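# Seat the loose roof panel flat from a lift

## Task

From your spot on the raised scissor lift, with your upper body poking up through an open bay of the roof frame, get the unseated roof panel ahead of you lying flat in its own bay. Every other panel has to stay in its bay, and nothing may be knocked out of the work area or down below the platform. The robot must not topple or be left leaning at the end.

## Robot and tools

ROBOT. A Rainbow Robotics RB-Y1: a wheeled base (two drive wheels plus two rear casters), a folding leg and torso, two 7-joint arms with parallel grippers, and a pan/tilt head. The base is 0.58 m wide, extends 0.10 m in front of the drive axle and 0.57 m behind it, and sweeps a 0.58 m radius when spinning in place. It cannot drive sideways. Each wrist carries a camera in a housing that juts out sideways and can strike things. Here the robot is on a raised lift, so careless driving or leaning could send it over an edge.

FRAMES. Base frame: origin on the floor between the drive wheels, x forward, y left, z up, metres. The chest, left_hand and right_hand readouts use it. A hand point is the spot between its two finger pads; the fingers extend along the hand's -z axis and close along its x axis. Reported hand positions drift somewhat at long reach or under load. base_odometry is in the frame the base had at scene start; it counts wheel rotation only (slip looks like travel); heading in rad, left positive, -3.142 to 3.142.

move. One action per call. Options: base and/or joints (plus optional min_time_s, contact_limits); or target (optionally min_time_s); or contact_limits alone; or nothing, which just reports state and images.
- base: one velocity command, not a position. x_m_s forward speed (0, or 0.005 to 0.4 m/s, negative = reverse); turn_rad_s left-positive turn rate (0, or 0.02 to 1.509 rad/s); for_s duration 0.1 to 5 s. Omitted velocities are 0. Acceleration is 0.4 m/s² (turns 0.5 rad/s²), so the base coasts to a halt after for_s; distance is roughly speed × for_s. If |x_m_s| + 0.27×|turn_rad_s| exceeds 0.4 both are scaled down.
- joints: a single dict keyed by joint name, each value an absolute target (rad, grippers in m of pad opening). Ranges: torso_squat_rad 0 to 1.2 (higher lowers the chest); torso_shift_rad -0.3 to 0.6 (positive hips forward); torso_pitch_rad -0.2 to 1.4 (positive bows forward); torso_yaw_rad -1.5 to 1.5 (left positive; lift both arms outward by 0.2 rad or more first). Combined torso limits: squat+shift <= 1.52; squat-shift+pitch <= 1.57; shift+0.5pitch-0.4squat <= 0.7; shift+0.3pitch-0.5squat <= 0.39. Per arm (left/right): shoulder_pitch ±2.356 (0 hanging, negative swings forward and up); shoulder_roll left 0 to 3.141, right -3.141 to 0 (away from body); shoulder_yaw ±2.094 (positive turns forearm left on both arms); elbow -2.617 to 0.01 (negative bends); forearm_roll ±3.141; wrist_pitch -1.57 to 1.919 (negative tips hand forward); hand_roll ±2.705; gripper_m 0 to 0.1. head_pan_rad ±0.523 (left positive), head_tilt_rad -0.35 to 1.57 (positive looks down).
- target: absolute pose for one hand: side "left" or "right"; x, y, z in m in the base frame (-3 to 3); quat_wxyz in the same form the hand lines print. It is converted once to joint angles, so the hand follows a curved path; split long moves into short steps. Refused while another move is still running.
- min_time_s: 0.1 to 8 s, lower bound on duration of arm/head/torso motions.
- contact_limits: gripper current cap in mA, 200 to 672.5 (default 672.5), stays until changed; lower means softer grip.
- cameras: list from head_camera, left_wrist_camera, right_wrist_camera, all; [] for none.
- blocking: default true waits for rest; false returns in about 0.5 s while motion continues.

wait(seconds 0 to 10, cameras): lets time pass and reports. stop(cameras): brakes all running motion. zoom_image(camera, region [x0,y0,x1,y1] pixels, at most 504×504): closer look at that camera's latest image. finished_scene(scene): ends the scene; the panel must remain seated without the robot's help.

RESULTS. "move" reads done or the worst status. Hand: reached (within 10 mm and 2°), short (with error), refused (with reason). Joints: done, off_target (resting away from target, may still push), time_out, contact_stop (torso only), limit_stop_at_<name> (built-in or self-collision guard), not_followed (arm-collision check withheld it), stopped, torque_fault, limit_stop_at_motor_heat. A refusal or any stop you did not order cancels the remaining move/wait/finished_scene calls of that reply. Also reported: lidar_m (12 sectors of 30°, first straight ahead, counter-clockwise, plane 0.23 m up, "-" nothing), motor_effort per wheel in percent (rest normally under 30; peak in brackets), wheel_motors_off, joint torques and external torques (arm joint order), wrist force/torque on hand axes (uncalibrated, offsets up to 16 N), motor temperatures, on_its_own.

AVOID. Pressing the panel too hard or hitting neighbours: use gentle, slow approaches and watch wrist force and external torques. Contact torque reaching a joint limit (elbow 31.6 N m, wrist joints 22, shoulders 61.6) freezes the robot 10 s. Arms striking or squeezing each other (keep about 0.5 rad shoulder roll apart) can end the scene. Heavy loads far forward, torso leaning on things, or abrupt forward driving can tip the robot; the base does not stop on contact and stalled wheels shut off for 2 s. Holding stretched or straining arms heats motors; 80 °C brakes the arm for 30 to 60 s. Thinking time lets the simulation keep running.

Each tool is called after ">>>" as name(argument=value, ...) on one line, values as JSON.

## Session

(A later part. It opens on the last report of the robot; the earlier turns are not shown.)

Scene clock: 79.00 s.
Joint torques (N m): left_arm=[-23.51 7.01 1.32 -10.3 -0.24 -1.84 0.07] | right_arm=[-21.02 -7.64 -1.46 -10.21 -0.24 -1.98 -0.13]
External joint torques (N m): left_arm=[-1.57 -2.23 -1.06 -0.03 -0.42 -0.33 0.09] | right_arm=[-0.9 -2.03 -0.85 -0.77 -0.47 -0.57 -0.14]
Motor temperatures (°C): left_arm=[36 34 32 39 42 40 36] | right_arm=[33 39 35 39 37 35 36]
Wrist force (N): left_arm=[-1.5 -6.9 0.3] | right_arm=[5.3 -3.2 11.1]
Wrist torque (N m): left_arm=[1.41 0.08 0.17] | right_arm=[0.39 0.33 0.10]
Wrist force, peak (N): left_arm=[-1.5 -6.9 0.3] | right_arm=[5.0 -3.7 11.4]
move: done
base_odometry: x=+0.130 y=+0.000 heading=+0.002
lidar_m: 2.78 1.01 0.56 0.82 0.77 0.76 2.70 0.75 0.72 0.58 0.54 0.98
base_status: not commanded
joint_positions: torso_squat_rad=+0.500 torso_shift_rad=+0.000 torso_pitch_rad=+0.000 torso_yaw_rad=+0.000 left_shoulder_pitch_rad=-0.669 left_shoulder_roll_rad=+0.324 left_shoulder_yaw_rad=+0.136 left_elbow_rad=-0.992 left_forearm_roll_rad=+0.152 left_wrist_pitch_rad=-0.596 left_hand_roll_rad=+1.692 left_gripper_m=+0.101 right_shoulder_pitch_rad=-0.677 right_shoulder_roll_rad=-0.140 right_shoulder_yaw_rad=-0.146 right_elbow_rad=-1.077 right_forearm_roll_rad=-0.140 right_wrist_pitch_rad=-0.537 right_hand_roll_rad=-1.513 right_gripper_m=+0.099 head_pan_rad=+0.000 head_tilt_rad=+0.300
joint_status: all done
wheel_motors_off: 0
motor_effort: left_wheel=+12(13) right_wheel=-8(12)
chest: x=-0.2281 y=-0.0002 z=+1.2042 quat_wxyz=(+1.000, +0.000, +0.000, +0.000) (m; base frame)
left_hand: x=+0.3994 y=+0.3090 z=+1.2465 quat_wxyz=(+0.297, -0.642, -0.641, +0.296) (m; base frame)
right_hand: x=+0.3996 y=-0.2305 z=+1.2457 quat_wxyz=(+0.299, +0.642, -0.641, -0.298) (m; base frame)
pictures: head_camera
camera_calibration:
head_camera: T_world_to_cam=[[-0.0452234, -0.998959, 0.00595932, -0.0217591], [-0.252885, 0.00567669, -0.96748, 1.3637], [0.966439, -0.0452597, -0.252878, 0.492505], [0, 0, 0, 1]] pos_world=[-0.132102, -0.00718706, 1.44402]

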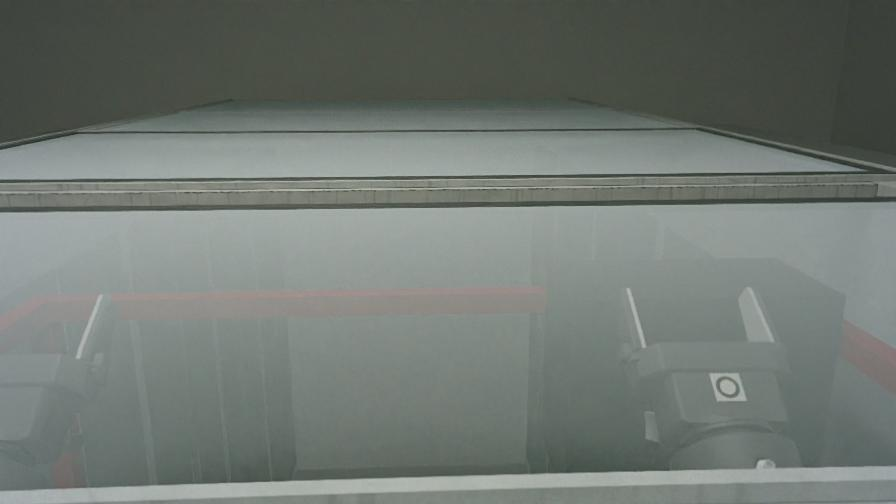

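>>> move(joints={"head_pan_rad": 0.52, "head_tilt_rad": 0.3}, cameras=["head_camera"])

>>> zoom_image(camera="head_camera", region=[0, 130, 300, 299])

>>> move(joints={"head_pan_rad": -0.52, "head_tilt_rad": 0.3}, cameras=["head_camera"])

>>> zoom_image(camera="head_camera", region=[596, 130, 896, 299])

>>> zoom_image(camera="head_camera", region=[400, 130, 600, 242])

Scene clock: 80.30 s.
Joint torques (N m): left_arm=[-23.27 6.71 1.38 -10.16 -0.24 -1.81 0.03] | right_arm=[-21.19 -7.03 -1.91 -10.34 -0.19 -1.89 0.02]
External joint torques (N m): left_arm=[-1.33 -2.53 -0.99 0.12 -0.42 -0.3 0.04] | right_arm=[-1.07 -1.42 -1.3 -0.9 -0.42 -0.47 0.02]
Motor temperatures (°C): left_arm=[36 34 32 39 42 40 36] | right_arm=[33 39 35 39 37 35 36]
Wrist force (N): left_arm=[-1.5 -6.5 0.2] | right_arm=[5.3 -3.3 11.1]
Wrist torque (N m): left_arm=[1.35 0.08 0.20] | right_arm=[0.41 0.32 0.09]
Wrist force, peak (N): left_arm=[-1.9 -6.8 0.8] | right_arm=[5.1 -3.3 11.3]
move: done
base_odometry: x=+0.130 y=+0.000 heading=+0.002
lidar_m: 2.79 1.01 0.56 0.81 0.78 0.77 2.70 0.74 0.71 0.56 0.55 0.99
base_status: not commanded
joint_positions: torso_squat_rad=+0.500 torso_shift_rad=+0.000 torso_pitch_rad=+0.000 torso_yaw_rad=+0.000 left_shoulder_pitch_rad=-0.669 left_shoulder_roll_rad=+0.324 left_shoulder_yaw_rad=+0.136 left_elbow_rad=-0.992 left_forearm_roll_rad=+0.152 left_wrist_pitch_rad=-0.596 left_hand_roll_rad=+1.692 left_gripper_m=+0.101 right_shoulder_pitch_rad=-0.677 right_shoulder_roll_rad=-0.140 right_shoulder_yaw_rad=-0.146 right_elbow_rad=-1.077 right_forearm_roll_rad=-0.140 right_wrist_pitch_rad=-0.537 right_hand_roll_rad=-1.513 right_gripper_m=+0.099 head_pan_rad=+0.520 head_tilt_rad=+0.300
joint_status: all done
wheel_motors_off: 0
motor_effort: left_wheel=+13(13) right_wheel=-7(11)
chest: x=-0.2281 y=-0.0002 z=+1.2042 quat_wxyz=(+1.000, +0.000, +0.000, +0.000) (m; base frame)
left_hand: x=+0.3994 y=+0.3090 z=+1.2465 quat_wxyz=(+0.297, -0.642, -0.641, +0.296) (m; base frame)
right_hand: x=+0.3996 y=-0.2305 z=+1.2457 quat_wxyz=(+0.299, +0.642, -0.641, -0.298) (m; base frame)
pictures: head_camera
camera_calibration:
head_camera: T_world_to_cam=[[0.457119, -0.889385, 0.00606352, 0.0816217], [-0.222059, -0.120728, -0.96753, 1.37008], [0.861239, 0.44093, -0.252683, 0.470641], [0, 0, 0, 1]] pos_world=[-0.138406, 0.0304812, 1.44402]

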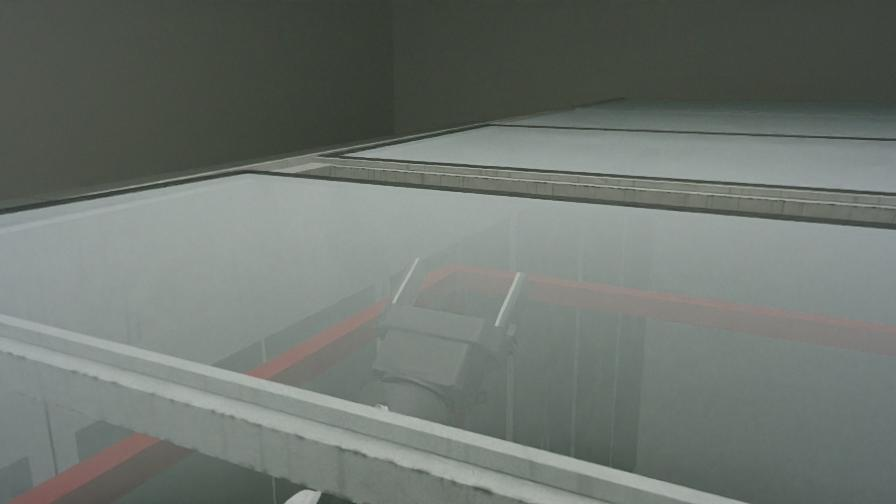

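Scaled by 1.680 from the camera's 896x504 image, which has a finer 1280x720 frame.

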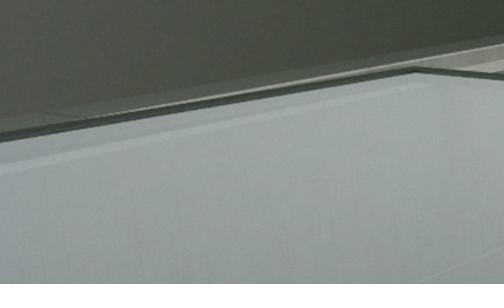

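Scene clock: 81.67 s.
Joint torques (N m): left_arm=[-23.25 7.04 1.34 -10.11 -0.23 -1.68 -0.03] | right_arm=[-20.87 -7.08 -1.6 -10.14 -0.1 -1.82 -0.11]
External joint torques (N m): left_arm=[-1.32 -2.21 -1.03 0.16 -0.41 -0.17 -0.02] | right_arm=[-0.75 -1.47 -0.99 -0.7 -0.33 -0.41 -0.11]
Motor temperatures (°C): left_arm=[36 34 32 39 42 40 36] | right_arm=[33 39 35 39 37 35 36]
Wrist force (N): left_arm=[-1.6 -6.7 0.7] | right_arm=[5.3 -3.3 11.0]
Wrist torque (N m): left_arm=[1.38 0.07 0.18] | right_arm=[0.41 0.33 0.10]
Wrist force, peak (N): left_arm=[-1.6 -7.0 0.5] | right_arm=[5.2 -3.3 11.3]
move: done
base_odometry: x=+0.130 y=+0.000 heading=+0.002
lidar_m: 2.77 1.01 0.54 0.81 0.77 0.77 2.69 0.76 0.72 0.56 0.55 0.99
base_status: not commanded
joint_positions: torso_squat_rad=+0.500 torso_shift_rad=+0.000 torso_pitch_rad=+0.000 torso_yaw_rad=+0.000 left_shoulder_pitch_rad=-0.669 left_shoulder_roll_rad=+0.324 left_shoulder_yaw_rad=+0.136 left_elbow_rad=-0.992 left_forearm_roll_rad=+0.152 left_wrist_pitch_rad=-0.596 left_hand_roll_rad=+1.692 left_gripper_m=+0.101 right_shoulder_pitch_rad=-0.677 right_shoulder_roll_rad=-0.140 right_shoulder_yaw_rad=-0.146 right_elbow_rad=-1.077 right_forearm_roll_rad=-0.140 right_wrist_pitch_rad=-0.537 right_hand_roll_rad=-1.513 right_gripper_m=+0.099 head_pan_rad=-0.520 head_tilt_rad=+0.300
joint_status: all done
wheel_motors_off: 0
motor_effort: left_wheel=+12(13) right_wheel=-8(11)
chest: x=-0.2281 y=-0.0002 z=+1.2042 quat_wxyz=(+1.000, +0.000, +0.000, +0.000) (m; base frame)
left_hand: x=+0.3994 y=+0.3090 z=+1.2465 quat_wxyz=(+0.297, -0.642, -0.641, +0.296) (m; base frame)
right_hand: x=+0.3996 y=-0.2305 z=+1.2457 quat_wxyz=(+0.299, +0.642, -0.641, -0.298) (m; base frame)
pictures: head_camera
camera_calibration:
head_camera: T_world_to_cam=[[-0.535568, -0.844471, 0.00596445, -0.122815], [-0.216898, 0.130725, -0.967402, 1.37098], [0.816163, -0.519403, -0.253176, 0.461732], [0, 0, 0, 1]] pos_world=[-0.145262, -0.0431103, 1.44392]

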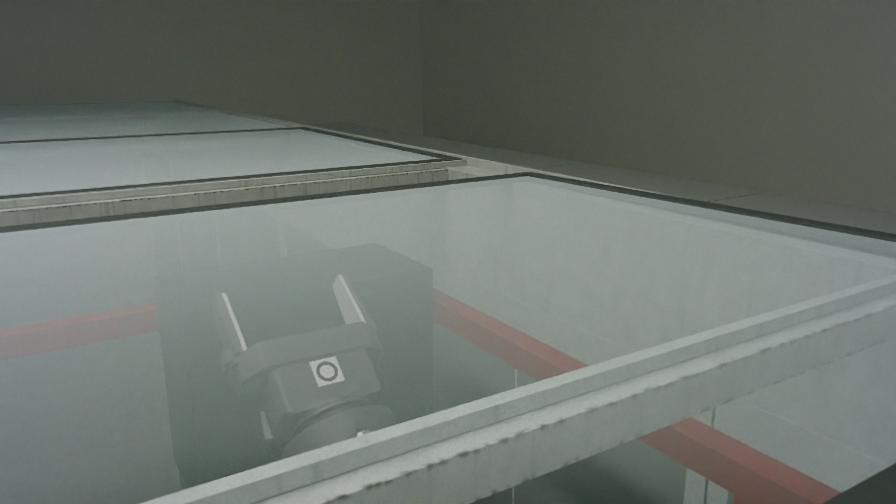

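Scaled by 1.680 from the camera's 896x504 image, which has a finer 1280x720 frame.

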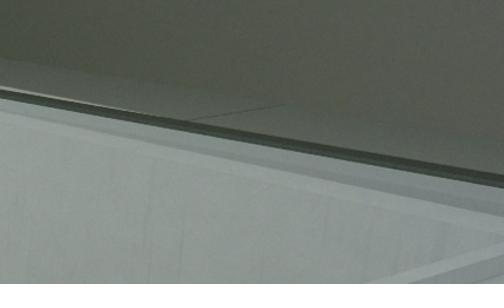

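Scaled by 2.520 from the camera's 896x504 image, which has a finer 1280x720 frame.

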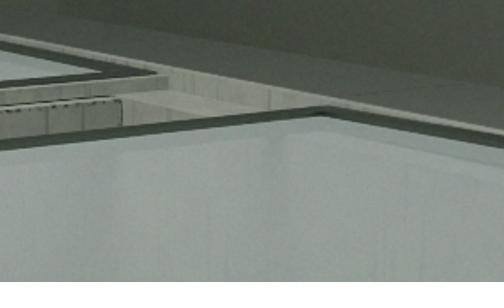

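>>> move(joints={"torso_squat_rad": 0.52, "head_pan_rad": 0.0, "head_tilt_rad": 0.4}, base={"x_m_s": -0.1, "for_s": 0.9}, cameras=["head_camera"])

Scene clock: 83.60 s.
Joint torques (N m): left_arm=[-22.01 7.18 1.46 -9.79 -0.23 -1.57 0.09] | right_arm=[-20.16 -6.74 -1.64 -9.83 -0.18 -1.63 -0.17]
External joint torques (N m): left_arm=[-0.07 -2.06 -0.92 0.48 -0.4 -0.05 0.1] | right_arm=[-0.04 -1.13 -1.03 -0.39 -0.42 -0.22 -0.18]
Motor temperatures (°C): left_arm=[36 34 32 39 42 40 36] | right_arm=[33 39 35 39 37 35 36]
Wrist force (N): left_arm=[-1.7 -6.7 0.9] | right_arm=[5.1 -3.3 10.9]
Wrist torque (N m): left_arm=[1.38 0.06 0.18] | right_arm=[0.40 0.30 0.09]
Wrist force, peak (N): left_arm=[-1.7 -7.0 0.9] | right_arm=[5.4 -3.4 11.5]
move: done
base_odometry: x=+0.040 y=+0.000 heading=+0.002
lidar_m: 2.78 1.08 0.57 0.82 0.70 1.17 2.70 0.99 0.69 0.68 0.57 1.00
base_status: done (sent for 0.9 of 0.9 s)
joint_positions: torso_squat_rad=+0.520 torso_shift_rad=+0.000 torso_pitch_rad=+0.000 torso_yaw_rad=+0.000 left_shoulder_pitch_rad=-0.669 left_shoulder_roll_rad=+0.324 left_shoulder_yaw_rad=+0.136 left_elbow_rad=-0.992 left_forearm_roll_rad=+0.152 left_wrist_pitch_rad=-0.596 left_hand_roll_rad=+1.692 left_gripper_m=+0.101 right_shoulder_pitch_rad=-0.678 right_shoulder_roll_rad=-0.140 right_shoulder_yaw_rad=-0.146 right_elbow_rad=-1.077 right_forearm_roll_rad=-0.140 right_wrist_pitch_rad=-0.537 right_hand_roll_rad=-1.513 right_gripper_m=+0.099 head_pan_rad=+0.000 head_tilt_rad=+0.400
joint_status: all done
wheel_motors_off: 0
motor_effort: left_wheel=-2(29) right_wheel=+1(27)
chest: x=-0.2281 y=-0.0002 z=+1.1974 quat_wxyz=(+1.000, +0.000, +0.000, +0.000) (m; base frame)
left_hand: x=+0.3994 y=+0.3089 z=+1.2399 quat_wxyz=(+0.297, -0.643, -0.641, +0.296) (m; base frame)
right_hand: x=+0.3995 y=-0.2305 z=+1.2391 quat_wxyz=(+0.298, +0.642, -0.641, -0.298) (m; base frame)
pictures: head_camera
camera_calibration:
head_camera: T_world_to_cam=[[-0.0443999, -0.998959, 0.0104432, -0.0278171], [-0.348186, 0.00567581, -0.937408, 1.29533], [0.936374, -0.045257, -0.348075, 0.617653], [0, 0, 0, 1]] pos_world=[-0.128575, -0.00718706, 1.42953]

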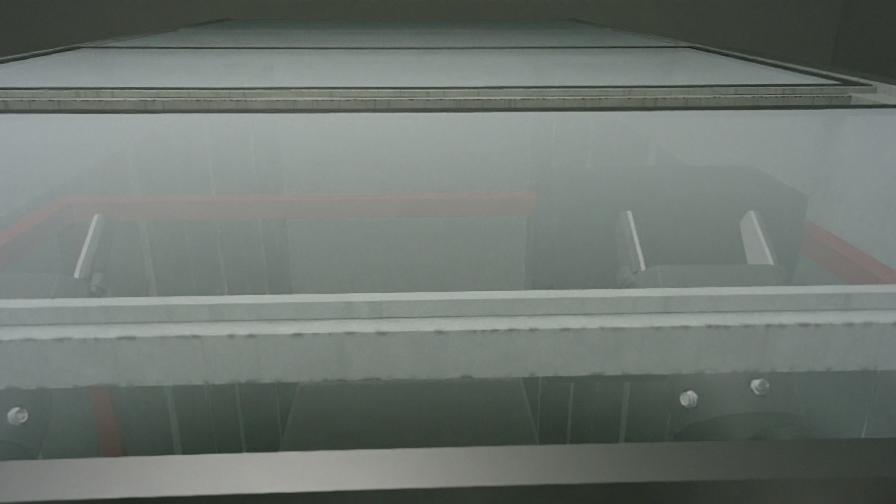

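>>> move(joints={"torso_squat_rad": 0.475}, min_time_s=1.0, cameras=[])

>>> move(joints={"torso_squat_rad": 0.455}, min_time_s=1.5, cameras=[])

>>> move(joints={"torso_squat_rad": 0.435}, min_time_s=1.5, cameras=["head_camera"])

Scene clock: 85.13 s.
Joint torques (N m): left_arm=[-27.1 8.5 2.19 -12.13 0.31 -2.75 0.03] | right_arm=[-20.19 -6.9 -1.59 -9.95 -0.1 -1.77 -0.05]
External joint torques (N m): left_arm=[-5.18 -0.74 -0.18 -1.86 0.14 -1.23 0.04] | right_arm=[-0.07 -1.29 -0.98 -0.51 -0.34 -0.35 -0.06]
Motor temperatures (°C): left_arm=[36 34 32 39 42 40 36] | right_arm=[33 39 35 39 37 35 36]
Wrist force (N): left_arm=[-2.5 -1.0 10.4] | right_arm=[5.3 -3.1 11.1]
Wrist torque (N m): left_arm=[1.41 0.56 -0.03] | right_arm=[0.39 0.32 0.09]
Wrist force, peak (N): left_arm=[-2.5 -1.0 11.2] | right_arm=[5.1 -3.6 11.3]
move: done
base_odometry: x=+0.040 y=+0.000 heading=+0.002
lidar_m: 2.76 1.08 0.56 0.82 0.72 1.19 2.71 0.98 0.69 0.68 0.59 0.99
base_status: not commanded
joint_positions: torso_squat_rad=+0.475 torso_shift_rad=+0.000 torso_pitch_rad=+0.000 torso_yaw_rad=+0.000 left_shoulder_pitch_rad=-0.668 left_shoulder_roll_rad=+0.324 left_shoulder_yaw_rad=+0.136 left_elbow_rad=-0.991 left_forearm_roll_rad=+0.152 left_wrist_pitch_rad=-0.596 left_hand_roll_rad=+1.692 left_gripper_m=+0.101 right_shoulder_pitch_rad=-0.678 right_shoulder_roll_rad=-0.140 right_shoulder_yaw_rad=-0.146 right_elbow_rad=-1.077 right_forearm_roll_rad=-0.140 right_wrist_pitch_rad=-0.537 right_hand_roll_rad=-1.513 right_gripper_m=+0.099 head_pan_rad=+0.000 head_tilt_rad=+0.400
joint_status: all done
wheel_motors_off: 0
motor_effort: left_wheel=-3(4) right_wheel=+1(4)
chest: x=-0.2278 y=-0.0002 z=+1.2124 quat_wxyz=(+1.000, +0.000, +0.000, +0.000) (m; base frame)
left_hand: x=+0.3998 y=+0.3090 z=+1.2534 quat_wxyz=(+0.298, -0.642, -0.641, +0.297) (m; base frame)
right_hand: x=+0.3998 y=-0.2305 z=+1.2538 quat_wxyz=(+0.299, +0.642, -0.641, -0.298) (m; base frame)
pictures: none
No camera images: "cameras" was empty.

Scene clock: 86.93 s.
Joint torques (N m): left_arm=[-31.52 9.82 3.11 -16.08 0.69 -4.94 -0.05] | right_arm=[-22.24 -7.2 -1.65 -12.45 -0.16 -2.73 -0.1]
External joint torques (N m): left_arm=[-9.63 0.59 0.73 -5.8 0.51 -3.41 -0.04] | right_arm=[-2.13 -1.59 -1.04 -3.01 -0.4 -1.31 -0.11]
Motor temperatures (°C): left_arm=[36 34 32 39 42 40 36] | right_arm=[33 39 35 39 37 35 36]
Wrist force (N): left_arm=[-2.8 7.7 12.2] | right_arm=[3.7 -9.3 15.6]
Wrist torque (N m): left_arm=[1.62 0.61 -0.21] | right_arm=[0.33 0.59 0.43]
Wrist force, peak (N): left_arm=[-2.8 7.7 12.2] | right_arm=[3.9 -9.0 15.9]
move: done
base_odometry: x=+0.040 y=+0.000 heading=+0.002
lidar_m: 2.78 1.07 0.57 0.82 0.69 1.18 2.70 0.99 0.68 0.69 0.57 1.00
base_status: not commanded
joint_positions: torso_squat_rad=+0.455 torso_shift_rad=+0.000 torso_pitch_rad=+0.001 torso_yaw_rad=+0.000 left_shoulder_pitch_rad=-0.667 left_shoulder_roll_rad=+0.324 left_shoulder_yaw_rad=+0.136 left_elbow_rad=-0.991 left_forearm_roll_rad=+0.152 left_wrist_pitch_rad=-0.595 left_hand_roll_rad=+1.692 left_gripper_m=+0.101 right_shoulder_pitch_rad=-0.677 right_shoulder_roll_rad=-0.140 right_shoulder_yaw_rad=-0.146 right_elbow_rad=-1.076 right_forearm_roll_rad=-0.140 right_wrist_pitch_rad=-0.537 right_hand_roll_rad=-1.513 right_gripper_m=+0.099 head_pan_rad=+0.000 head_tilt_rad=+0.400
joint_status: all done
wheel_motors_off: 0
motor_effort: left_wheel=-3(4) right_wheel=+1(4)
chest: x=-0.2274 y=-0.0002 z=+1.2187 quat_wxyz=(+1.000, +0.000, +0.001, +0.000) (m; base frame)
left_hand: x=+0.4005 y=+0.3090 z=+1.2579 quat_wxyz=(+0.299, -0.642, -0.641, +0.298) (m; base frame)
right_hand: x=+0.4005 y=-0.2306 z=+1.2589 quat_wxyz=(+0.299, +0.641, -0.641, -0.299) (m; base frame)
pictures: none
No camera images: "cameras" was empty.

Scene clock: 88.73 s.
Joint torques (N m): left_arm=[-31.55 9.88 3.27 -15.96 0.59 -4.87 0.06] | right_arm=[-22.09 -6.94 -1.24 -12.83 -0.24 -2.88 -0.05]
External joint torques (N m): left_arm=[-9.66 0.65 0.9 -5.68 0.41 -3.35 0.07] | right_arm=[-1.99 -1.33 -0.63 -3.39 -0.47 -1.47 -0.06]
Motor temperatures (°C): left_arm=[36 34 32 39 42 40 36] | right_arm=[33 39 35 39 37 35 36]
Wrist force (N): left_arm=[-3.1 7.3 12.0] | right_arm=[3.7 -9.4 14.8]
Wrist torque (N m): left_arm=[1.63 0.56 -0.18] | right_arm=[0.28 0.55 0.44]
Wrist force, peak (N): left_arm=[-3.0 7.4 12.5] | right_arm=[3.8 -9.3 15.7]
move: done
base_odometry: x=+0.040 y=+0.000 heading=+0.002
lidar_m: 2.78 1.09 0.57 0.82 0.71 1.17 2.71 0.98 0.68 0.69 0.58 0.99
base_status: not commanded
joint_positions: torso_squat_rad=+0.435 torso_shift_rad=+0.000 torso_pitch_rad=+0.001 torso_yaw_rad=+0.000 left_shoulder_pitch_rad=-0.667 left_shoulder_roll_rad=+0.324 left_shoulder_yaw_rad=+0.136 left_elbow_rad=-0.991 left_forearm_roll_rad=+0.152 left_wrist_pitch_rad=-0.595 left_hand_roll_rad=+1.692 left_gripper_m=+0.101 right_shoulder_pitch_rad=-0.677 right_shoulder_roll_rad=-0.140 right_shoulder_yaw_rad=-0.146 right_elbow_rad=-1.076 right_forearm_roll_rad=-0.140 right_wrist_pitch_rad=-0.537 right_hand_roll_rad=-1.513 right_gripper_m=+0.099 head_pan_rad=+0.000 head_tilt_rad=+0.400
joint_status: all done
wheel_motors_off: 0
motor_effort: left_wheel=-3(4) right_wheel=+2(4)
chest: x=-0.2273 y=-0.0002 z=+1.2248 quat_wxyz=(+1.000, +0.000, +0.001, +0.000) (m; base frame)
left_hand: x=+0.4005 y=+0.3090 z=+1.2639 quat_wxyz=(+0.299, -0.642, -0.641, +0.298) (m; base frame)
right_hand: x=+0.4005 y=-0.2306 z=+1.2649 quat_wxyz=(+0.299, +0.641, -0.640, -0.299) (m; base frame)
pictures: head_camera
camera_calibration:
head_camera: T_world_to_cam=[[-0.0443846, -0.998959, 0.0105048, -0.0281357], [-0.34958, 0.00568007, -0.936889, 1.32031], [0.935855, -0.0452557, -0.349468, 0.627961], [0, 0, 0, 1]] pos_world=[-0.127377, -0.00718705, 1.45673]

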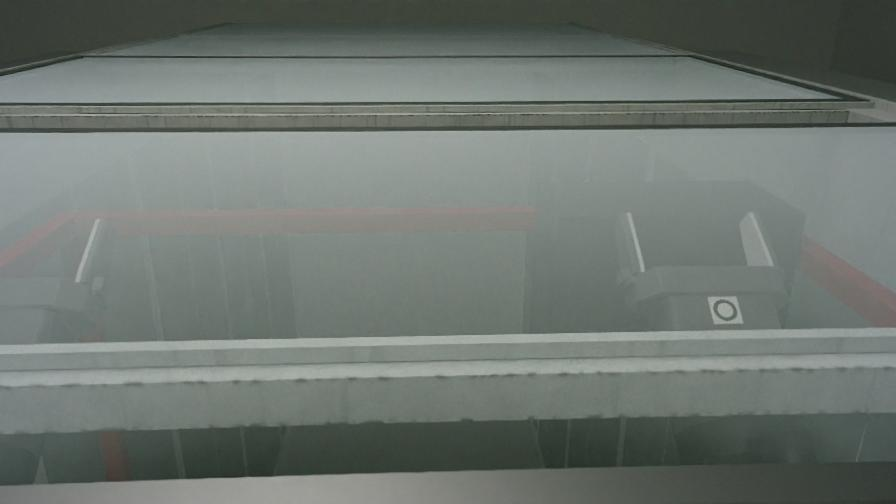

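>>> move(target={"side": "right", "x": 0.4005, "y": -0.2306, "z": 1.2677, "quat_wxyz": [0.2988, 0.6409, -0.6409, -0.2988]}, min_time_s=1.0, cameras=["head_camera"])

Scene clock: 90.53 s.
Joint torques (N m): left_arm=[-31.58 10.25 3.24 -16 0.65 -4.78 0.07] | right_arm=[-24.79 -5.56 -4.45 -15.48 -0.89 -3.58 -0.12]
External joint torques (N m): left_arm=[-9.68 1.02 0.87 -5.72 0.47 -3.25 0.09] | right_arm=[-4.69 0.03 -3.86 -6.03 -1.13 -2.16 -0.12]
Motor temperatures (°C): left_arm=[36 34 32 40 42 40 36] | right_arm=[33 39 35 39 37 35 36]
Wrist force (N): left_arm=[-2.7 4.9 8.2] | right_arm=[4.4 -12.0 19.2]
Wrist torque (N m): left_arm=[1.60 0.37 -0.24] | right_arm=[0.27 0.78 0.56]
Wrist force, peak (N): left_arm=[-3.2 7.5 12.5] | right_arm=[4.4 -11.9 19.3]
move: done
base_odometry: x=+0.040 y=+0.000 heading=+0.002
lidar_m: 2.79 1.08 0.58 0.82 0.71 1.18 2.70 0.99 0.68 0.69 0.58 0.99
base_status: not commanded
joint_positions: torso_squat_rad=+0.435 torso_shift_rad=+0.000 torso_pitch_rad=+0.001 torso_yaw_rad=+0.000 left_shoulder_pitch_rad=-0.667 left_shoulder_roll_rad=+0.324 left_shoulder_yaw_rad=+0.136 left_elbow_rad=-0.990 left_forearm_roll_rad=+0.152 left_wrist_pitch_rad=-0.595 left_hand_roll_rad=+1.692 left_gripper_m=+0.101 right_shoulder_pitch_rad=-0.677 right_shoulder_roll_rad=-0.138 right_shoulder_yaw_rad=-0.148 right_elbow_rad=-1.083 right_forearm_roll_rad=-0.140 right_wrist_pitch_rad=-0.527 right_hand_roll_rad=-1.510 right_gripper_m=+0.099 head_pan_rad=+0.000 head_tilt_rad=+0.400
joint_status: all done
wheel_motors_off: 0
motor_effort: left_wheel=-3(4) right_wheel=+1(3)
chest: x=-0.2274 y=-0.0002 z=+1.2248 quat_wxyz=(+1.000, +0.000, +0.001, +0.000) (m; base frame)
left_hand: x=+0.4005 y=+0.3090 z=+1.2639 quat_wxyz=(+0.299, -0.642, -0.641, +0.298) (m; base frame)
right_hand: x=+0.4007 y=-0.2306 z=+1.2660 quat_wxyz=(+0.300, +0.640, -0.641, -0.300) (m; base frame)
right_hand_status: reached (checked arc, planned for 1.0 s): 2 mm and 0.2 deg off.
pictures: head_camera
camera_calibration:
head_camera: T_world_to_cam=[[-0.0443856, -0.998959, 0.010505, -0.0281407], [-0.349492, 0.00567595, -0.936922, 1.32033], [0.935887, -0.0452572, -0.34938, 0.627931], [0, 0, 0, 1]] pos_world=[-0.127477, -0.00718706, 1.45673]

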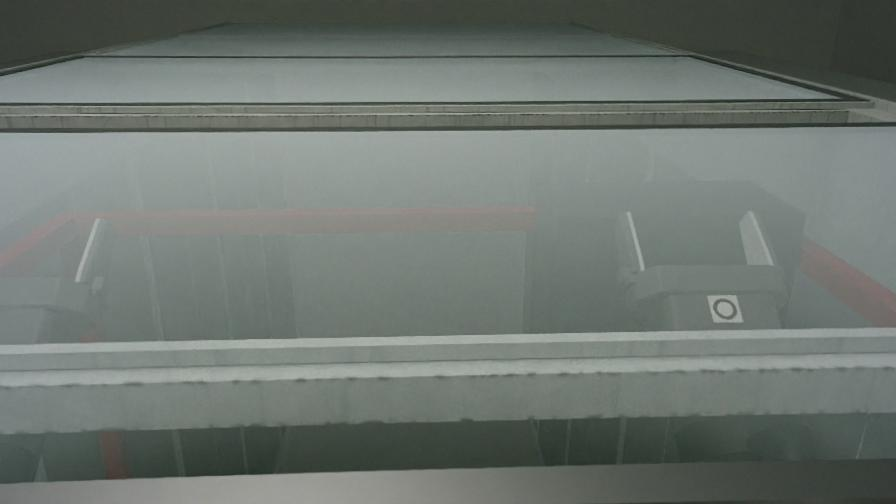

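>>> move(base={"x_m_s": 0.04, "for_s": 3.5}, cameras=["head_camera"])

Scene clock: 95.23 s.
Joint torques (N m): left_arm=[-31.43 10.1 3.54 -15.36 0.58 -4.54 0.03] | right_arm=[-25.56 -5.93 -4.04 -14.77 -0.72 -3.67 -0.24]
External joint torques (N m): left_arm=[-9.54 0.87 1.17 -5.08 0.41 -3.01 0.05] | right_arm=[-5.46 -0.34 -3.45 -5.32 -0.96 -2.25 -0.25]
Motor temperatures (°C): left_arm=[36 34 32 40 42 40 36] | right_arm=[33 39 35 39 37 35 36]
Wrist force (N): left_arm=[-2.6 4.9 10.2] | right_arm=[4.4 -11.9 17.9]
Wrist torque (N m): left_arm=[1.57 0.43 -0.23] | right_arm=[0.28 0.71 0.57]
Wrist force, peak (N): left_arm=[-2.4 5.4 10.5] | right_arm=[4.5 -11.9 19.3]
move: done
base_odometry: x=+0.180 y=+0.000 heading=+0.003
lidar_m: 2.79 0.96 0.85 0.56 0.86 0.79 2.71 0.77 0.72 0.54 0.72 0.96
base_status: done (sent for 3.5 of 3.5 s)
joint_positions: torso_squat_rad=+0.435 torso_shift_rad=+0.000 torso_pitch_rad=+0.001 torso_yaw_rad=+0.000 left_shoulder_pitch_rad=-0.667 left_shoulder_roll_rad=+0.324 left_shoulder_yaw_rad=+0.136 left_elbow_rad=-0.991 left_forearm_roll_rad=+0.152 left_wrist_pitch_rad=-0.595 left_hand_roll_rad=+1.692 left_gripper_m=+0.101 right_shoulder_pitch_rad=-0.677 right_shoulder_roll_rad=-0.138 right_shoulder_yaw_rad=-0.148 right_elbow_rad=-1.083 right_forearm_roll_rad=-0.140 right_wrist_pitch_rad=-0.527 right_hand_roll_rad=-1.510 right_gripper_m=+0.099 head_pan_rad=+0.000 head_tilt_rad=+0.400
joint_status: not commanded
wheel_motors_off: 0
motor_effort: left_wheel=+9(28) right_wheel=-7(23)
chest: x=-0.2274 y=-0.0002 z=+1.2248 quat_wxyz=(+1.000, +0.000, +0.001, +0.000) (m; base frame)
left_hand: x=+0.4004 y=+0.3090 z=+1.2641 quat_wxyz=(+0.299, -0.642, -0.641, +0.298) (m; base frame)
right_hand: x=+0.4006 y=-0.2306 z=+1.2661 quat_wxyz=(+0.300, +0.640, -0.641, -0.300) (m; base frame)
pictures: head_camera
camera_calibration:
head_camera: T_world_to_cam=[[-0.0443882, -0.998959, 0.0105009, -0.0281405], [-0.349404, 0.00567648, -0.936955, 1.32045], [0.93592, -0.0452588, -0.349293, 0.627936], [0, 0, 0, 1]] pos_world=[-0.127577, -0.00718706, 1.45683]

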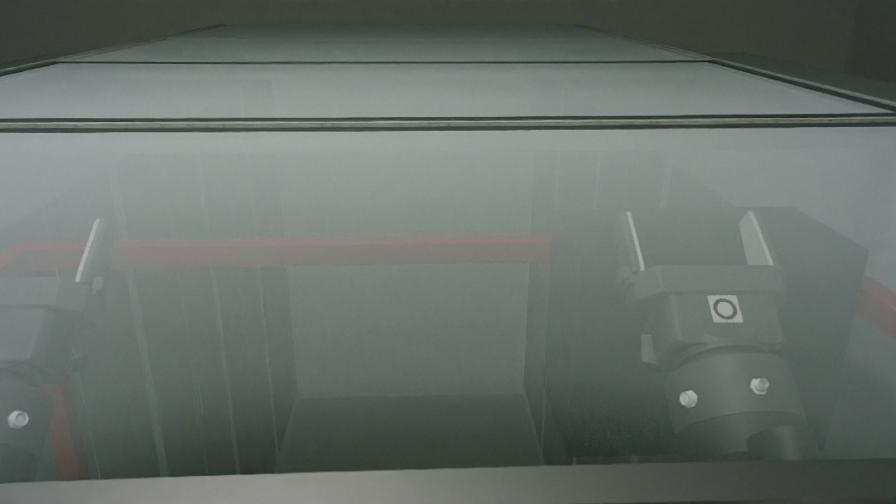

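>>> zoom_image(camera="head_camera", region=[340, 90, 560, 160])

>>> move(base={"x_m_s": 0.04, "for_s": 0.6}, cameras=["head_camera"])

>>> zoom_image(camera="head_camera", region=[340, 90, 560, 160])

Scaled by 2.291 from the camera's 896x504 image, which has a finer 1280x720 frame.

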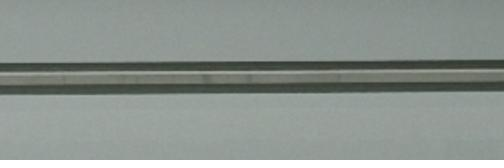

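Scene clock: 96.90 s.
Joint torques (N m): left_arm=[-31.35 9.96 3.23 -15.56 0.61 -4.58 0.07] | right_arm=[-25.5 -5.74 -3.59 -14.55 -0.77 -3.84 -0.27]
External joint torques (N m): left_arm=[-9.45 0.72 0.86 -5.28 0.44 -3.06 0.08] | right_arm=[-5.41 -0.15 -3 -5.1 -1 -2.42 -0.28]
Motor temperatures (°C): left_arm=[36 34 32 40 42 40 36] | right_arm=[33 39 35 39 37 35 36]
Wrist force (N): left_arm=[-2.6 4.8 10.0] | right_arm=[4.3 -12.0 17.7]
Wrist torque (N m): left_arm=[1.59 0.40 -0.24] | right_arm=[0.28 0.70 0.55]
Wrist force, peak (N): left_arm=[-1.8 7.5 9.2] | right_arm=[3.8 -13.9 18.2]
move: done
base_odometry: x=+0.204 y=+0.001 heading=+0.004
lidar_m: 2.80 0.94 0.84 0.55 0.86 0.82 2.67 0.80 0.71 0.52 0.73 0.95
base_status: done (sent for 0.6 of 0.6 s)
joint_positions: torso_squat_rad=+0.435 torso_shift_rad=+0.000 torso_pitch_rad=+0.001 torso_yaw_rad=+0.000 left_shoulder_pitch_rad=-0.667 left_shoulder_roll_rad=+0.324 left_shoulder_yaw_rad=+0.136 left_elbow_rad=-0.991 left_forearm_roll_rad=+0.152 left_wrist_pitch_rad=-0.595 left_hand_roll_rad=+1.692 left_gripper_m=+0.101 right_shoulder_pitch_rad=-0.677 right_shoulder_roll_rad=-0.138 right_shoulder_yaw_rad=-0.148 right_elbow_rad=-1.083 right_forearm_roll_rad=-0.140 right_wrist_pitch_rad=-0.527 right_hand_roll_rad=-1.510 right_gripper_m=+0.099 head_pan_rad=+0.000 head_tilt_rad=+0.400
joint_status: not commanded
wheel_motors_off: 0
motor_effort: left_wheel=+8(35) right_wheel=-5(18)
chest: x=-0.2274 y=-0.0002 z=+1.2248 quat_wxyz=(+1.000, +0.000, +0.001, +0.000) (m; base frame)
left_hand: x=+0.4004 y=+0.3090 z=+1.2642 quat_wxyz=(+0.299, -0.642, -0.641, +0.298) (m; base frame)
right_hand: x=+0.4006 y=-0.2306 z=+1.2660 quat_wxyz=(+0.300, +0.640, -0.641, -0.300) (m; base frame)
pictures: head_camera
camera_calibration:
head_camera: T_world_to_cam=[[-0.0443882, -0.998959, 0.0105009, -0.0281405], [-0.349404, 0.00567648, -0.936955, 1.32045], [0.93592, -0.0452588, -0.349293, 0.627936], [0, 0, 0, 1]] pos_world=[-0.127577, -0.00718706, 1.45683]

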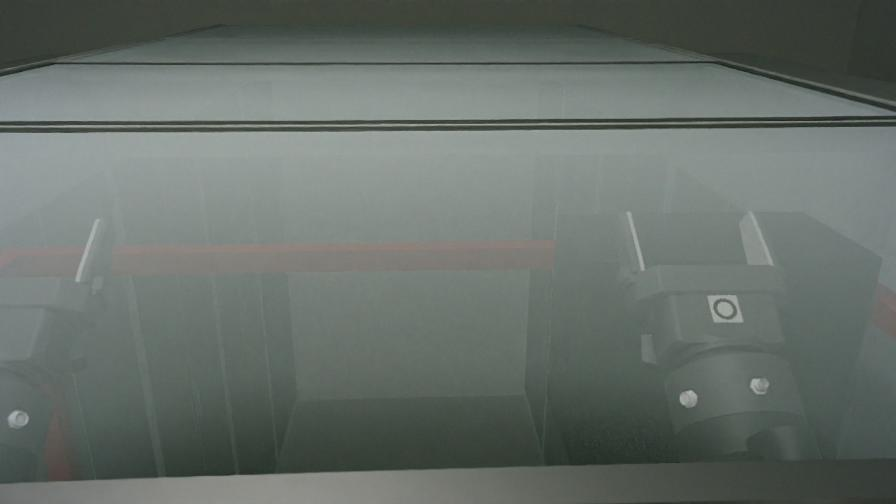

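Scaled by 2.291 from the camera's 896x504 image, which has a finer 1280x720 frame.

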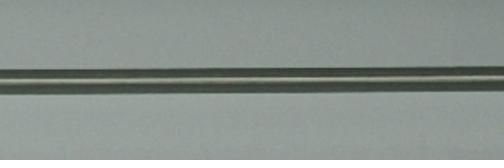

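>>> move(base={"x_m_s": 0.04, "for_s": 0.25}, cameras=["head_camera"])

>>> zoom_image(camera="head_camera", region=[400, 105, 500, 145])

>>> zoom_image(camera="head_camera", region=[0, 105, 100, 145])

>>> zoom_image(camera="head_camera", region=[796, 100, 896, 140])

Scene clock: 97.97 s.
Joint torques (N m): left_arm=[-31.13 10.25 3.5 -15.51 0.55 -4.56 0.1] | right_arm=[-25.67 -6.12 -4.02 -14.52 -0.74 -3.67 -0.11]
External joint torques (N m): left_arm=[-9.23 1.02 1.12 -5.23 0.37 -3.03 0.11] | right_arm=[-5.58 -0.52 -3.43 -5.07 -0.97 -2.26 -0.12]
Motor temperatures (°C): left_arm=[36 34 32 40 42 40 36] | right_arm=[33 39 35 39 37 35 36]
Wrist force (N): left_arm=[-2.2 4.8 10.3] | right_arm=[4.4 -11.8 17.7]
Wrist torque (N m): left_arm=[1.60 0.46 -0.24] | right_arm=[0.24 0.71 0.56]
Wrist force, peak (N): left_arm=[-2.2 5.9 10.1] | right_arm=[4.3 -11.8 19.2]
move: done
base_odometry: x=+0.214 y=+0.001 heading=+0.004
lidar_m: 2.79 0.93 0.84 0.55 0.85 0.84 2.69 0.80 0.71 0.53 0.72 0.93
base_status: done (sent for 0.27 of 0.27 s)
joint_positions: torso_squat_rad=+0.435 torso_shift_rad=+0.000 torso_pitch_rad=+0.001 torso_yaw_rad=+0.000 left_shoulder_pitch_rad=-0.667 left_shoulder_roll_rad=+0.324 left_shoulder_yaw_rad=+0.136 left_elbow_rad=-0.991 left_forearm_roll_rad=+0.152 left_wrist_pitch_rad=-0.595 left_hand_roll_rad=+1.692 left_gripper_m=+0.101 right_shoulder_pitch_rad=-0.677 right_shoulder_roll_rad=-0.138 right_shoulder_yaw_rad=-0.148 right_elbow_rad=-1.083 right_forearm_roll_rad=-0.140 right_wrist_pitch_rad=-0.527 right_hand_roll_rad=-1.510 right_gripper_m=+0.099 head_pan_rad=+0.000 head_tilt_rad=+0.400
joint_status: not commanded
wheel_motors_off: 0
motor_effort: left_wheel=+3(34) right_wheel=-10(17)
chest: x=-0.2274 y=-0.0002 z=+1.2248 quat_wxyz=(+1.000, +0.000, +0.001, +0.000) (m; base frame)
left_hand: x=+0.4004 y=+0.3089 z=+1.2642 quat_wxyz=(+0.299, -0.642, -0.641, +0.298) (m; base frame)
right_hand: x=+0.4006 y=-0.2306 z=+1.2660 quat_wxyz=(+0.300, +0.640, -0.641, -0.300) (m; base frame)
pictures: head_camera
camera_calibration:
head_camera: T_world_to_cam=[[-0.0443882, -0.998959, 0.0105009, -0.0281405], [-0.349404, 0.00567648, -0.936955, 1.32045], [0.93592, -0.0452588, -0.349293, 0.627936], [0, 0, 0, 1]] pos_world=[-0.127577, -0.00718706, 1.45683]

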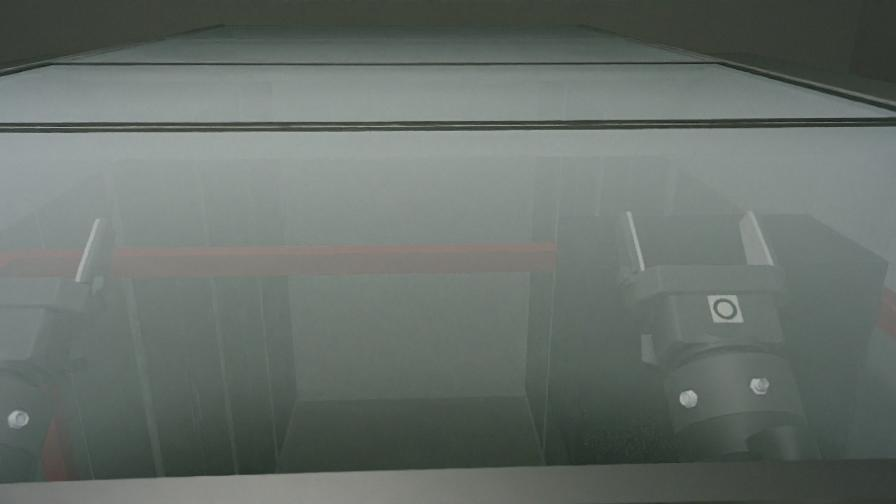

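Scaled by 5.040 from the camera's 896x504 image, which has a finer 1280x720 frame.

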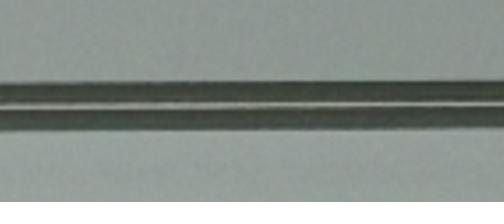

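Scaled by 5.040 from the camera's 896x504 image, which has a finer 1280x720 frame.

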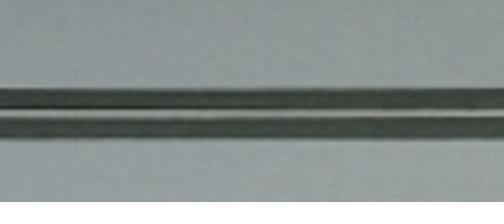

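Scaled by 5.040 from the camera's 896x504 image, which has a finer 1280x720 frame.

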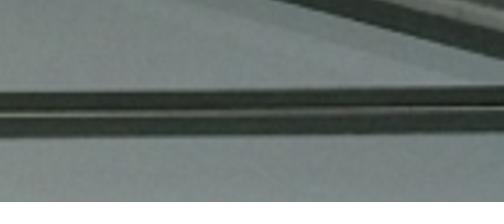

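>>> move(base={"x_m_s": 0.04, "for_s": 0.133}, cameras=["head_camera"])

>>> zoom_image(camera="head_camera", region=[0, 105, 100, 145])

>>> zoom_image(camera="head_camera", region=[796, 100, 896, 140])

Scene clock: 99.33 s.
Joint torques (N m): left_arm=[-30.87 10.09 3.66 -15.34 0.71 -4.59 0.13] | right_arm=[-25.93 -6.29 -3.5 -14.79 -0.51 -3.88 -0.29]
External joint torques (N m): left_arm=[-8.98 0.86 1.29 -5.06 0.53 -3.06 0.14] | right_arm=[-5.83 -0.69 -2.91 -5.34 -0.75 -2.46 -0.3]
Motor temperatures (°C): left_arm=[36 34 32 40 42 40 36] | right_arm=[33 39 35 39 37 35 36]
Wrist force (N): left_arm=[-2.1 4.8 9.5] | right_arm=[4.9 -12.0 17.6]
Wrist torque (N m): left_arm=[1.56 0.41 -0.26] | right_arm=[0.26 0.69 0.56]
Wrist force, peak (N): left_arm=[-3.0 5.6 10.5] | right_arm=[4.1 -10.1 23.2]
move: done
base_odometry: x=+0.219 y=+0.001 heading=+0.005
lidar_m: 2.81 0.93 0.86 0.55 0.85 0.83 2.67 0.81 0.72 0.52 0.72 0.93
base_status: done (sent for 0.13 of 0.13 s)
joint_positions: torso_squat_rad=+0.435 torso_shift_rad=+0.000 torso_pitch_rad=+0.001 torso_yaw_rad=+0.000 left_shoulder_pitch_rad=-0.667 left_shoulder_roll_rad=+0.324 left_shoulder_yaw_rad=+0.136 left_elbow_rad=-0.991 left_forearm_roll_rad=+0.152 left_wrist_pitch_rad=-0.595 left_hand_roll_rad=+1.692 left_gripper_m=+0.101 right_shoulder_pitch_rad=-0.677 right_shoulder_roll_rad=-0.138 right_shoulder_yaw_rad=-0.148 right_elbow_rad=-1.083 right_forearm_roll_rad=-0.140 right_wrist_pitch_rad=-0.527 right_hand_roll_rad=-1.510 right_gripper_m=+0.099 head_pan_rad=+0.000 head_tilt_rad=+0.400
joint_status: not commanded
wheel_motors_off: 0
motor_effort: left_wheel=+7(32) right_wheel=-3(15)
chest: x=-0.2274 y=-0.0002 z=+1.2248 quat_wxyz=(+1.000, +0.000, +0.001, +0.000) (m; base frame)
left_hand: x=+0.4004 y=+0.3089 z=+1.2642 quat_wxyz=(+0.299, -0.642, -0.641, +0.298) (m; base frame)
right_hand: x=+0.4006 y=-0.2307 z=+1.2660 quat_wxyz=(+0.300, +0.640, -0.641, -0.300) (m; base frame)
pictures: head_camera
camera_calibration:
head_camera: T_world_to_cam=[[-0.0443882, -0.998959, 0.0105009, -0.0281405], [-0.349404, 0.00567648, -0.936955, 1.32045], [0.93592, -0.0452588, -0.349293, 0.627936], [0, 0, 0, 1]] pos_world=[-0.127577, -0.00718706, 1.45683]

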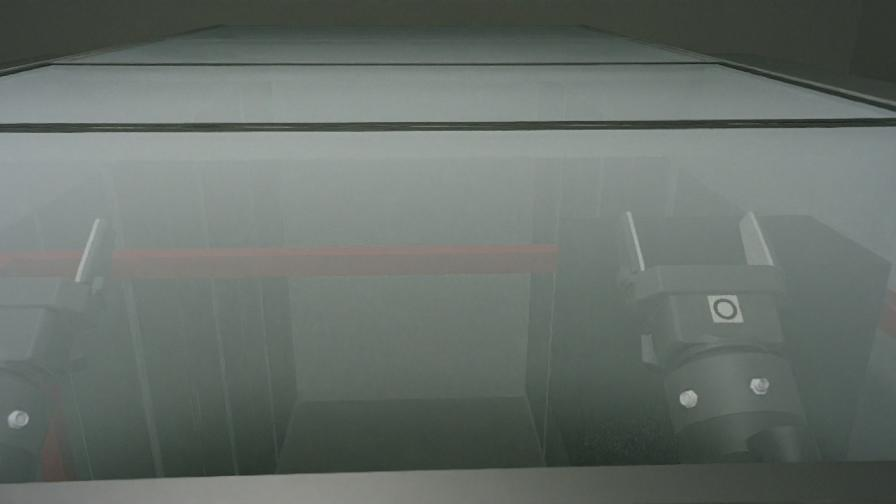

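Scaled by 5.040 from the camera's 896x504 image, which has a finer 1280x720 frame.

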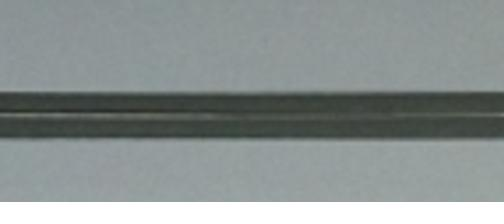

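Scaled by 5.040 from the camera's 896x504 image, which has a finer 1280x720 frame.

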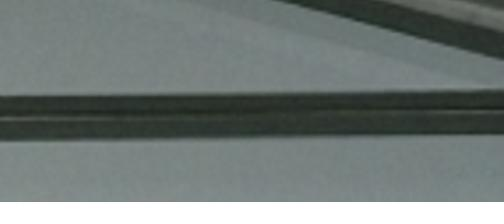

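>>> move(base={"x_m_s": 0.04, "for_s": 0.133}, cameras=["head_camera"])

>>> zoom_image(camera="head_camera", region=[400, 105, 500, 145])

>>> zoom_image(camera="head_camera", region=[200, 424, 700, 504])

Scene clock: 100.77 s.
Joint torques (N m): left_arm=[-31.13 10.24 3.58 -15.29 0.65 -4.39 0.09] | right_arm=[-25.44 -6.1 -3.64 -14.78 -0.65 -3.68 -0.12]
External joint torques (N m): left_arm=[-9.23 1.01 1.21 -5.01 0.47 -2.87 0.1] | right_arm=[-5.34 -0.51 -3.05 -5.33 -0.89 -2.26 -0.13]
Motor temperatures (°C): left_arm=[36 34 32 40 42 40 36] | right_arm=[33 39 35 39 37 35 36]
Wrist force (N): left_arm=[-2.4 4.8 9.6] | right_arm=[4.5 -11.9 17.5]
Wrist torque (N m): left_arm=[1.58 0.42 -0.25] | right_arm=[0.23 0.69 0.57]
Wrist force, peak (N): left_arm=[-1.5 0.7 16.4] | right_arm=[5.2 -9.1 22.3]
move: done
base_odometry: x=+0.225 y=+0.001 heading=+0.005
lidar_m: 2.81 0.93 0.85 0.55 0.85 0.84 2.67 0.82 0.72 0.52 0.71 0.93
base_status: done (sent for 0.13 of 0.13 s)
joint_positions: torso_squat_rad=+0.435 torso_shift_rad=+0.000 torso_pitch_rad=+0.001 torso_yaw_rad=+0.000 left_shoulder_pitch_rad=-0.667 left_shoulder_roll_rad=+0.324 left_shoulder_yaw_rad=+0.136 left_elbow_rad=-0.991 left_forearm_roll_rad=+0.152 left_wrist_pitch_rad=-0.595 left_hand_roll_rad=+1.692 left_gripper_m=+0.101 right_shoulder_pitch_rad=-0.677 right_shoulder_roll_rad=-0.138 right_shoulder_yaw_rad=-0.148 right_elbow_rad=-1.083 right_forearm_roll_rad=-0.140 right_wrist_pitch_rad=-0.527 right_hand_roll_rad=-1.510 right_gripper_m=+0.099 head_pan_rad=+0.000 head_tilt_rad=+0.400
joint_status: not commanded
wheel_motors_off: 0
motor_effort: left_wheel=+3(31) right_wheel=-1(19)
chest: x=-0.2274 y=-0.0002 z=+1.2248 quat_wxyz=(+1.000, +0.000, +0.001, +0.000) (m; base frame)
left_hand: x=+0.4004 y=+0.3089 z=+1.2642 quat_wxyz=(+0.299, -0.642, -0.641, +0.298) (m; base frame)
right_hand: x=+0.4006 y=-0.2307 z=+1.2660 quat_wxyz=(+0.300, +0.640, -0.641, -0.300) (m; base frame)
pictures: head_camera
camera_calibration:
head_camera: T_world_to_cam=[[-0.0443882, -0.998959, 0.0105009, -0.0281405], [-0.349404, 0.00567648, -0.936955, 1.32045], [0.93592, -0.0452588, -0.349293, 0.627936], [0, 0, 0, 1]] pos_world=[-0.127577, -0.00718706, 1.45683]

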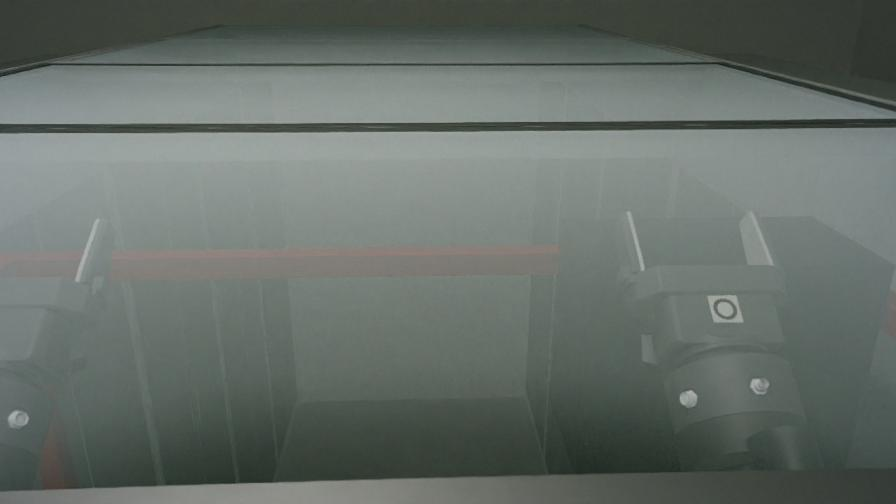

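Scaled by 5.040 from the camera's 896x504 image, which has a finer 1280x720 frame.

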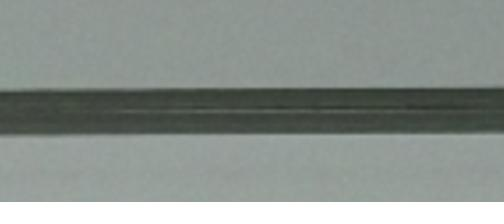

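Scaled by 1.008 from the camera's 896x504 image, which has a finer 1280x720 frame.

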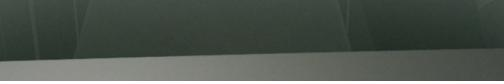

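>>> move(joints={"head_tilt_rad": 0.7}, cameras=["head_camera"])

>>> zoom_image(camera="head_camera", region=[300, 224, 596, 390])

Scene clock: 102.07 s.
Joint torques (N m): left_arm=[-31.11 10.51 3.67 -15.41 0.64 -4.56 0.13] | right_arm=[-25.78 -5.84 -3.51 -14.63 -0.59 -3.71 -0.26]
External joint torques (N m): left_arm=[-9.22 1.28 1.3 -5.13 0.46 -3.04 0.14] | right_arm=[-5.68 -0.24 -2.92 -5.18 -0.83 -2.29 -0.27]
Motor temperatures (°C): left_arm=[36 34 32 40 42 40 36] | right_arm=[33 39 35 40 37 35 36]
Wrist force (N): left_arm=[-2.2 5.0 9.6] | right_arm=[4.6 -12.1 17.8]
Wrist torque (N m): left_arm=[1.57 0.45 -0.27] | right_arm=[0.26 0.70 0.56]
Wrist force, peak (N): left_arm=[-2.4 4.7 10.3] | right_arm=[4.7 -12.1 17.9]
move: done
base_odometry: x=+0.225 y=+0.001 heading=+0.005
lidar_m: 2.79 0.94 0.84 0.55 0.85 0.84 2.66 0.82 0.72 0.53 0.72 0.93
base_status: not commanded
joint_positions: torso_squat_rad=+0.435 torso_shift_rad=+0.000 torso_pitch_rad=+0.001 torso_yaw_rad=+0.000 left_shoulder_pitch_rad=-0.667 left_shoulder_roll_rad=+0.324 left_shoulder_yaw_rad=+0.136 left_elbow_rad=-0.991 left_forearm_roll_rad=+0.152 left_wrist_pitch_rad=-0.595 left_hand_roll_rad=+1.692 left_gripper_m=+0.101 right_shoulder_pitch_rad=-0.677 right_shoulder_roll_rad=-0.138 right_shoulder_yaw_rad=-0.148 right_elbow_rad=-1.083 right_forearm_roll_rad=-0.140 right_wrist_pitch_rad=-0.527 right_hand_roll_rad=-1.510 right_gripper_m=+0.099 head_pan_rad=+0.000 head_tilt_rad=+0.700
joint_status: all done
wheel_motors_off: 0
motor_effort: left_wheel=+3(4) right_wheel=-4(5)
chest: x=-0.2274 y=-0.0002 z=+1.2248 quat_wxyz=(+1.000, +0.000, +0.001, +0.000) (m; base frame)
left_hand: x=+0.4004 y=+0.3089 z=+1.2642 quat_wxyz=(+0.299, -0.642, -0.641, +0.298) (m; base frame)
right_hand: x=+0.4006 y=-0.2307 z=+1.2660 quat_wxyz=(+0.300, +0.640, -0.641, -0.300) (m; base frame)
pictures: head_camera
camera_calibration:
head_camera: T_world_to_cam=[[-0.0391641, -0.998964, 0.0231641, -0.0451189], [-0.610659, 0.0055787, -0.791874, 1.06008], [0.790924, -0.0451584, -0.610245, 0.969896], [0, 0, 0, 1]] pos_world=[-0.121536, -0.00718706, 1.43237]

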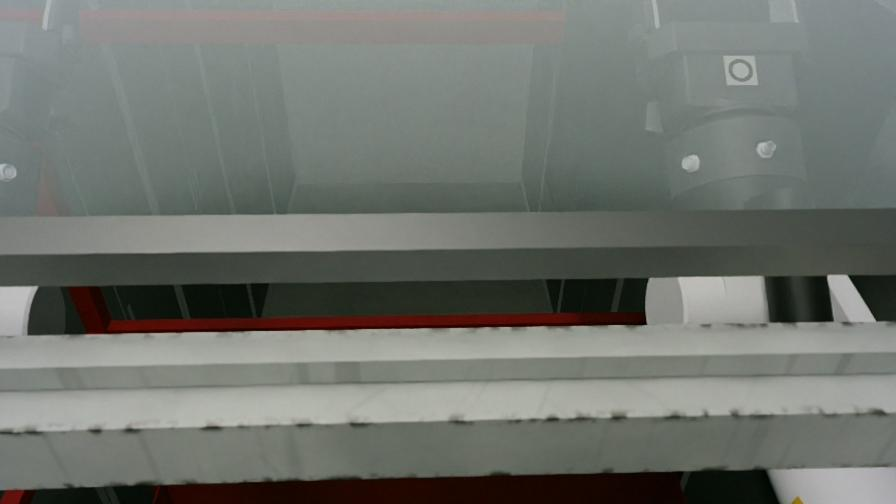

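Scaled by 1.703 from the camera's 896x504 image, which has a finer 1280x720 frame.

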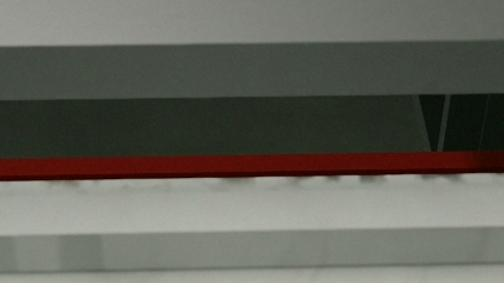

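>>> move(joints={"torso_squat_rad": 0.452}, min_time_s=1.5, cameras=["head_camera"])

>>> zoom_image(camera="head_camera", region=[300, 224, 596, 390])

Scene clock: 104.70 s.
Joint torques (N m): left_arm=[-31.17 10.3 3.55 -15.31 0.65 -4.41 0.21] | right_arm=[-25.83 -6.27 -3.26 -14.73 -0.58 -3.66 -0.45]
External joint torques (N m): left_arm=[-9.27 1.07 1.17 -5.03 0.47 -2.89 0.22] | right_arm=[-5.73 -0.68 -2.66 -5.29 -0.81 -2.25 -0.45]
Motor temperatures (°C): left_arm=[36 34 32 40 42 40 36] | right_arm=[33 39 35 40 37 35 36]
Wrist force (N): left_arm=[-1.9 4.6 10.4] | right_arm=[4.6 -11.5 17.8]
Wrist torque (N m): left_arm=[1.63 0.51 -0.27] | right_arm=[0.25 0.69 0.55]
Wrist force, peak (N): left_arm=[-2.3 4.9 10.7] | right_arm=[4.5 -12.0 18.0]
move: done
base_odometry: x=+0.225 y=+0.001 heading=+0.005
lidar_m: 2.80 0.93 0.84 0.54 0.86 0.83 2.67 0.81 0.71 0.53 0.71 0.93
base_status: not commanded
joint_positions: torso_squat_rad=+0.452 torso_shift_rad=+0.000 torso_pitch_rad=+0.001 torso_yaw_rad=+0.000 left_shoulder_pitch_rad=-0.667 left_shoulder_roll_rad=+0.324 left_shoulder_yaw_rad=+0.136 left_elbow_rad=-0.991 left_forearm_roll_rad=+0.152 left_wrist_pitch_rad=-0.595 left_hand_roll_rad=+1.692 left_gripper_m=+0.101 right_shoulder_pitch_rad=-0.677 right_shoulder_roll_rad=-0.138 right_shoulder_yaw_rad=-0.148 right_elbow_rad=-1.083 right_forearm_roll_rad=-0.140 right_wrist_pitch_rad=-0.527 right_hand_roll_rad=-1.510 right_gripper_m=+0.099 head_pan_rad=+0.000 head_tilt_rad=+0.700
joint_status: all done
wheel_motors_off: 0
motor_effort: left_wheel=+3(4) right_wheel=-2(6)
chest: x=-0.2275 y=-0.0002 z=+1.2197 quat_wxyz=(+1.000, +0.000, +0.000, +0.000) (m; base frame)
left_hand: x=+0.4003 y=+0.3089 z=+1.2592 quat_wxyz=(+0.299, -0.642, -0.641, +0.298) (m; base frame)
right_hand: x=+0.4005 y=-0.2307 z=+1.2610 quat_wxyz=(+0.300, +0.640, -0.641, -0.300) (m; base frame)
pictures: head_camera
camera_calibration:
head_camera: T_world_to_cam=[[-0.0391666, -0.998964, 0.0231583, -0.045003], [-0.610548, 0.00557844, -0.791959, 1.05613], [0.79101, -0.0451577, -0.610134, 0.966854], [0, 0, 0, 1]] pos_world=[-0.121736, -0.00718705, 1.42737]

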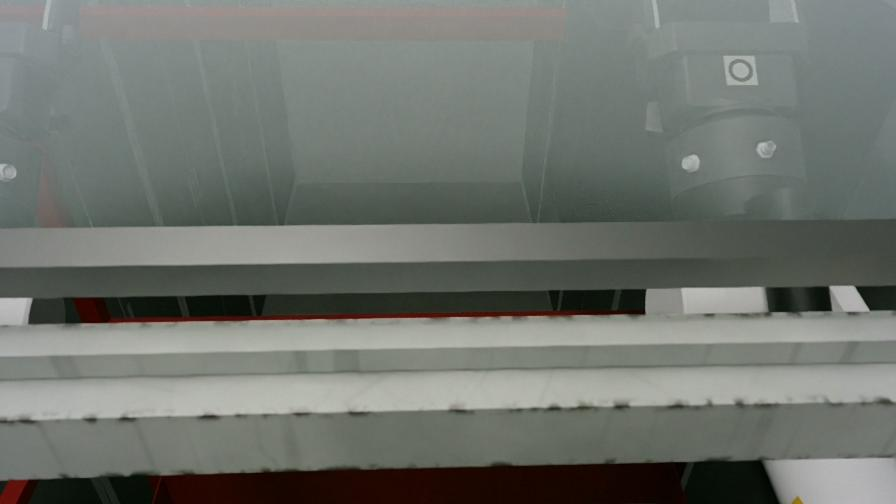

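Scaled by 1.703 from the camera's 896x504 image, which has a finer 1280x720 frame.

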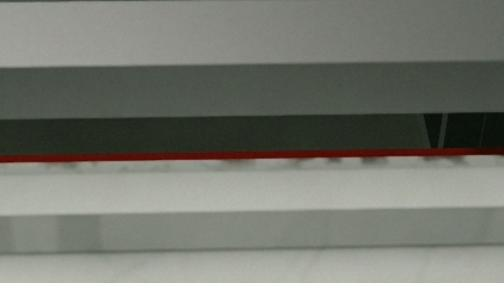

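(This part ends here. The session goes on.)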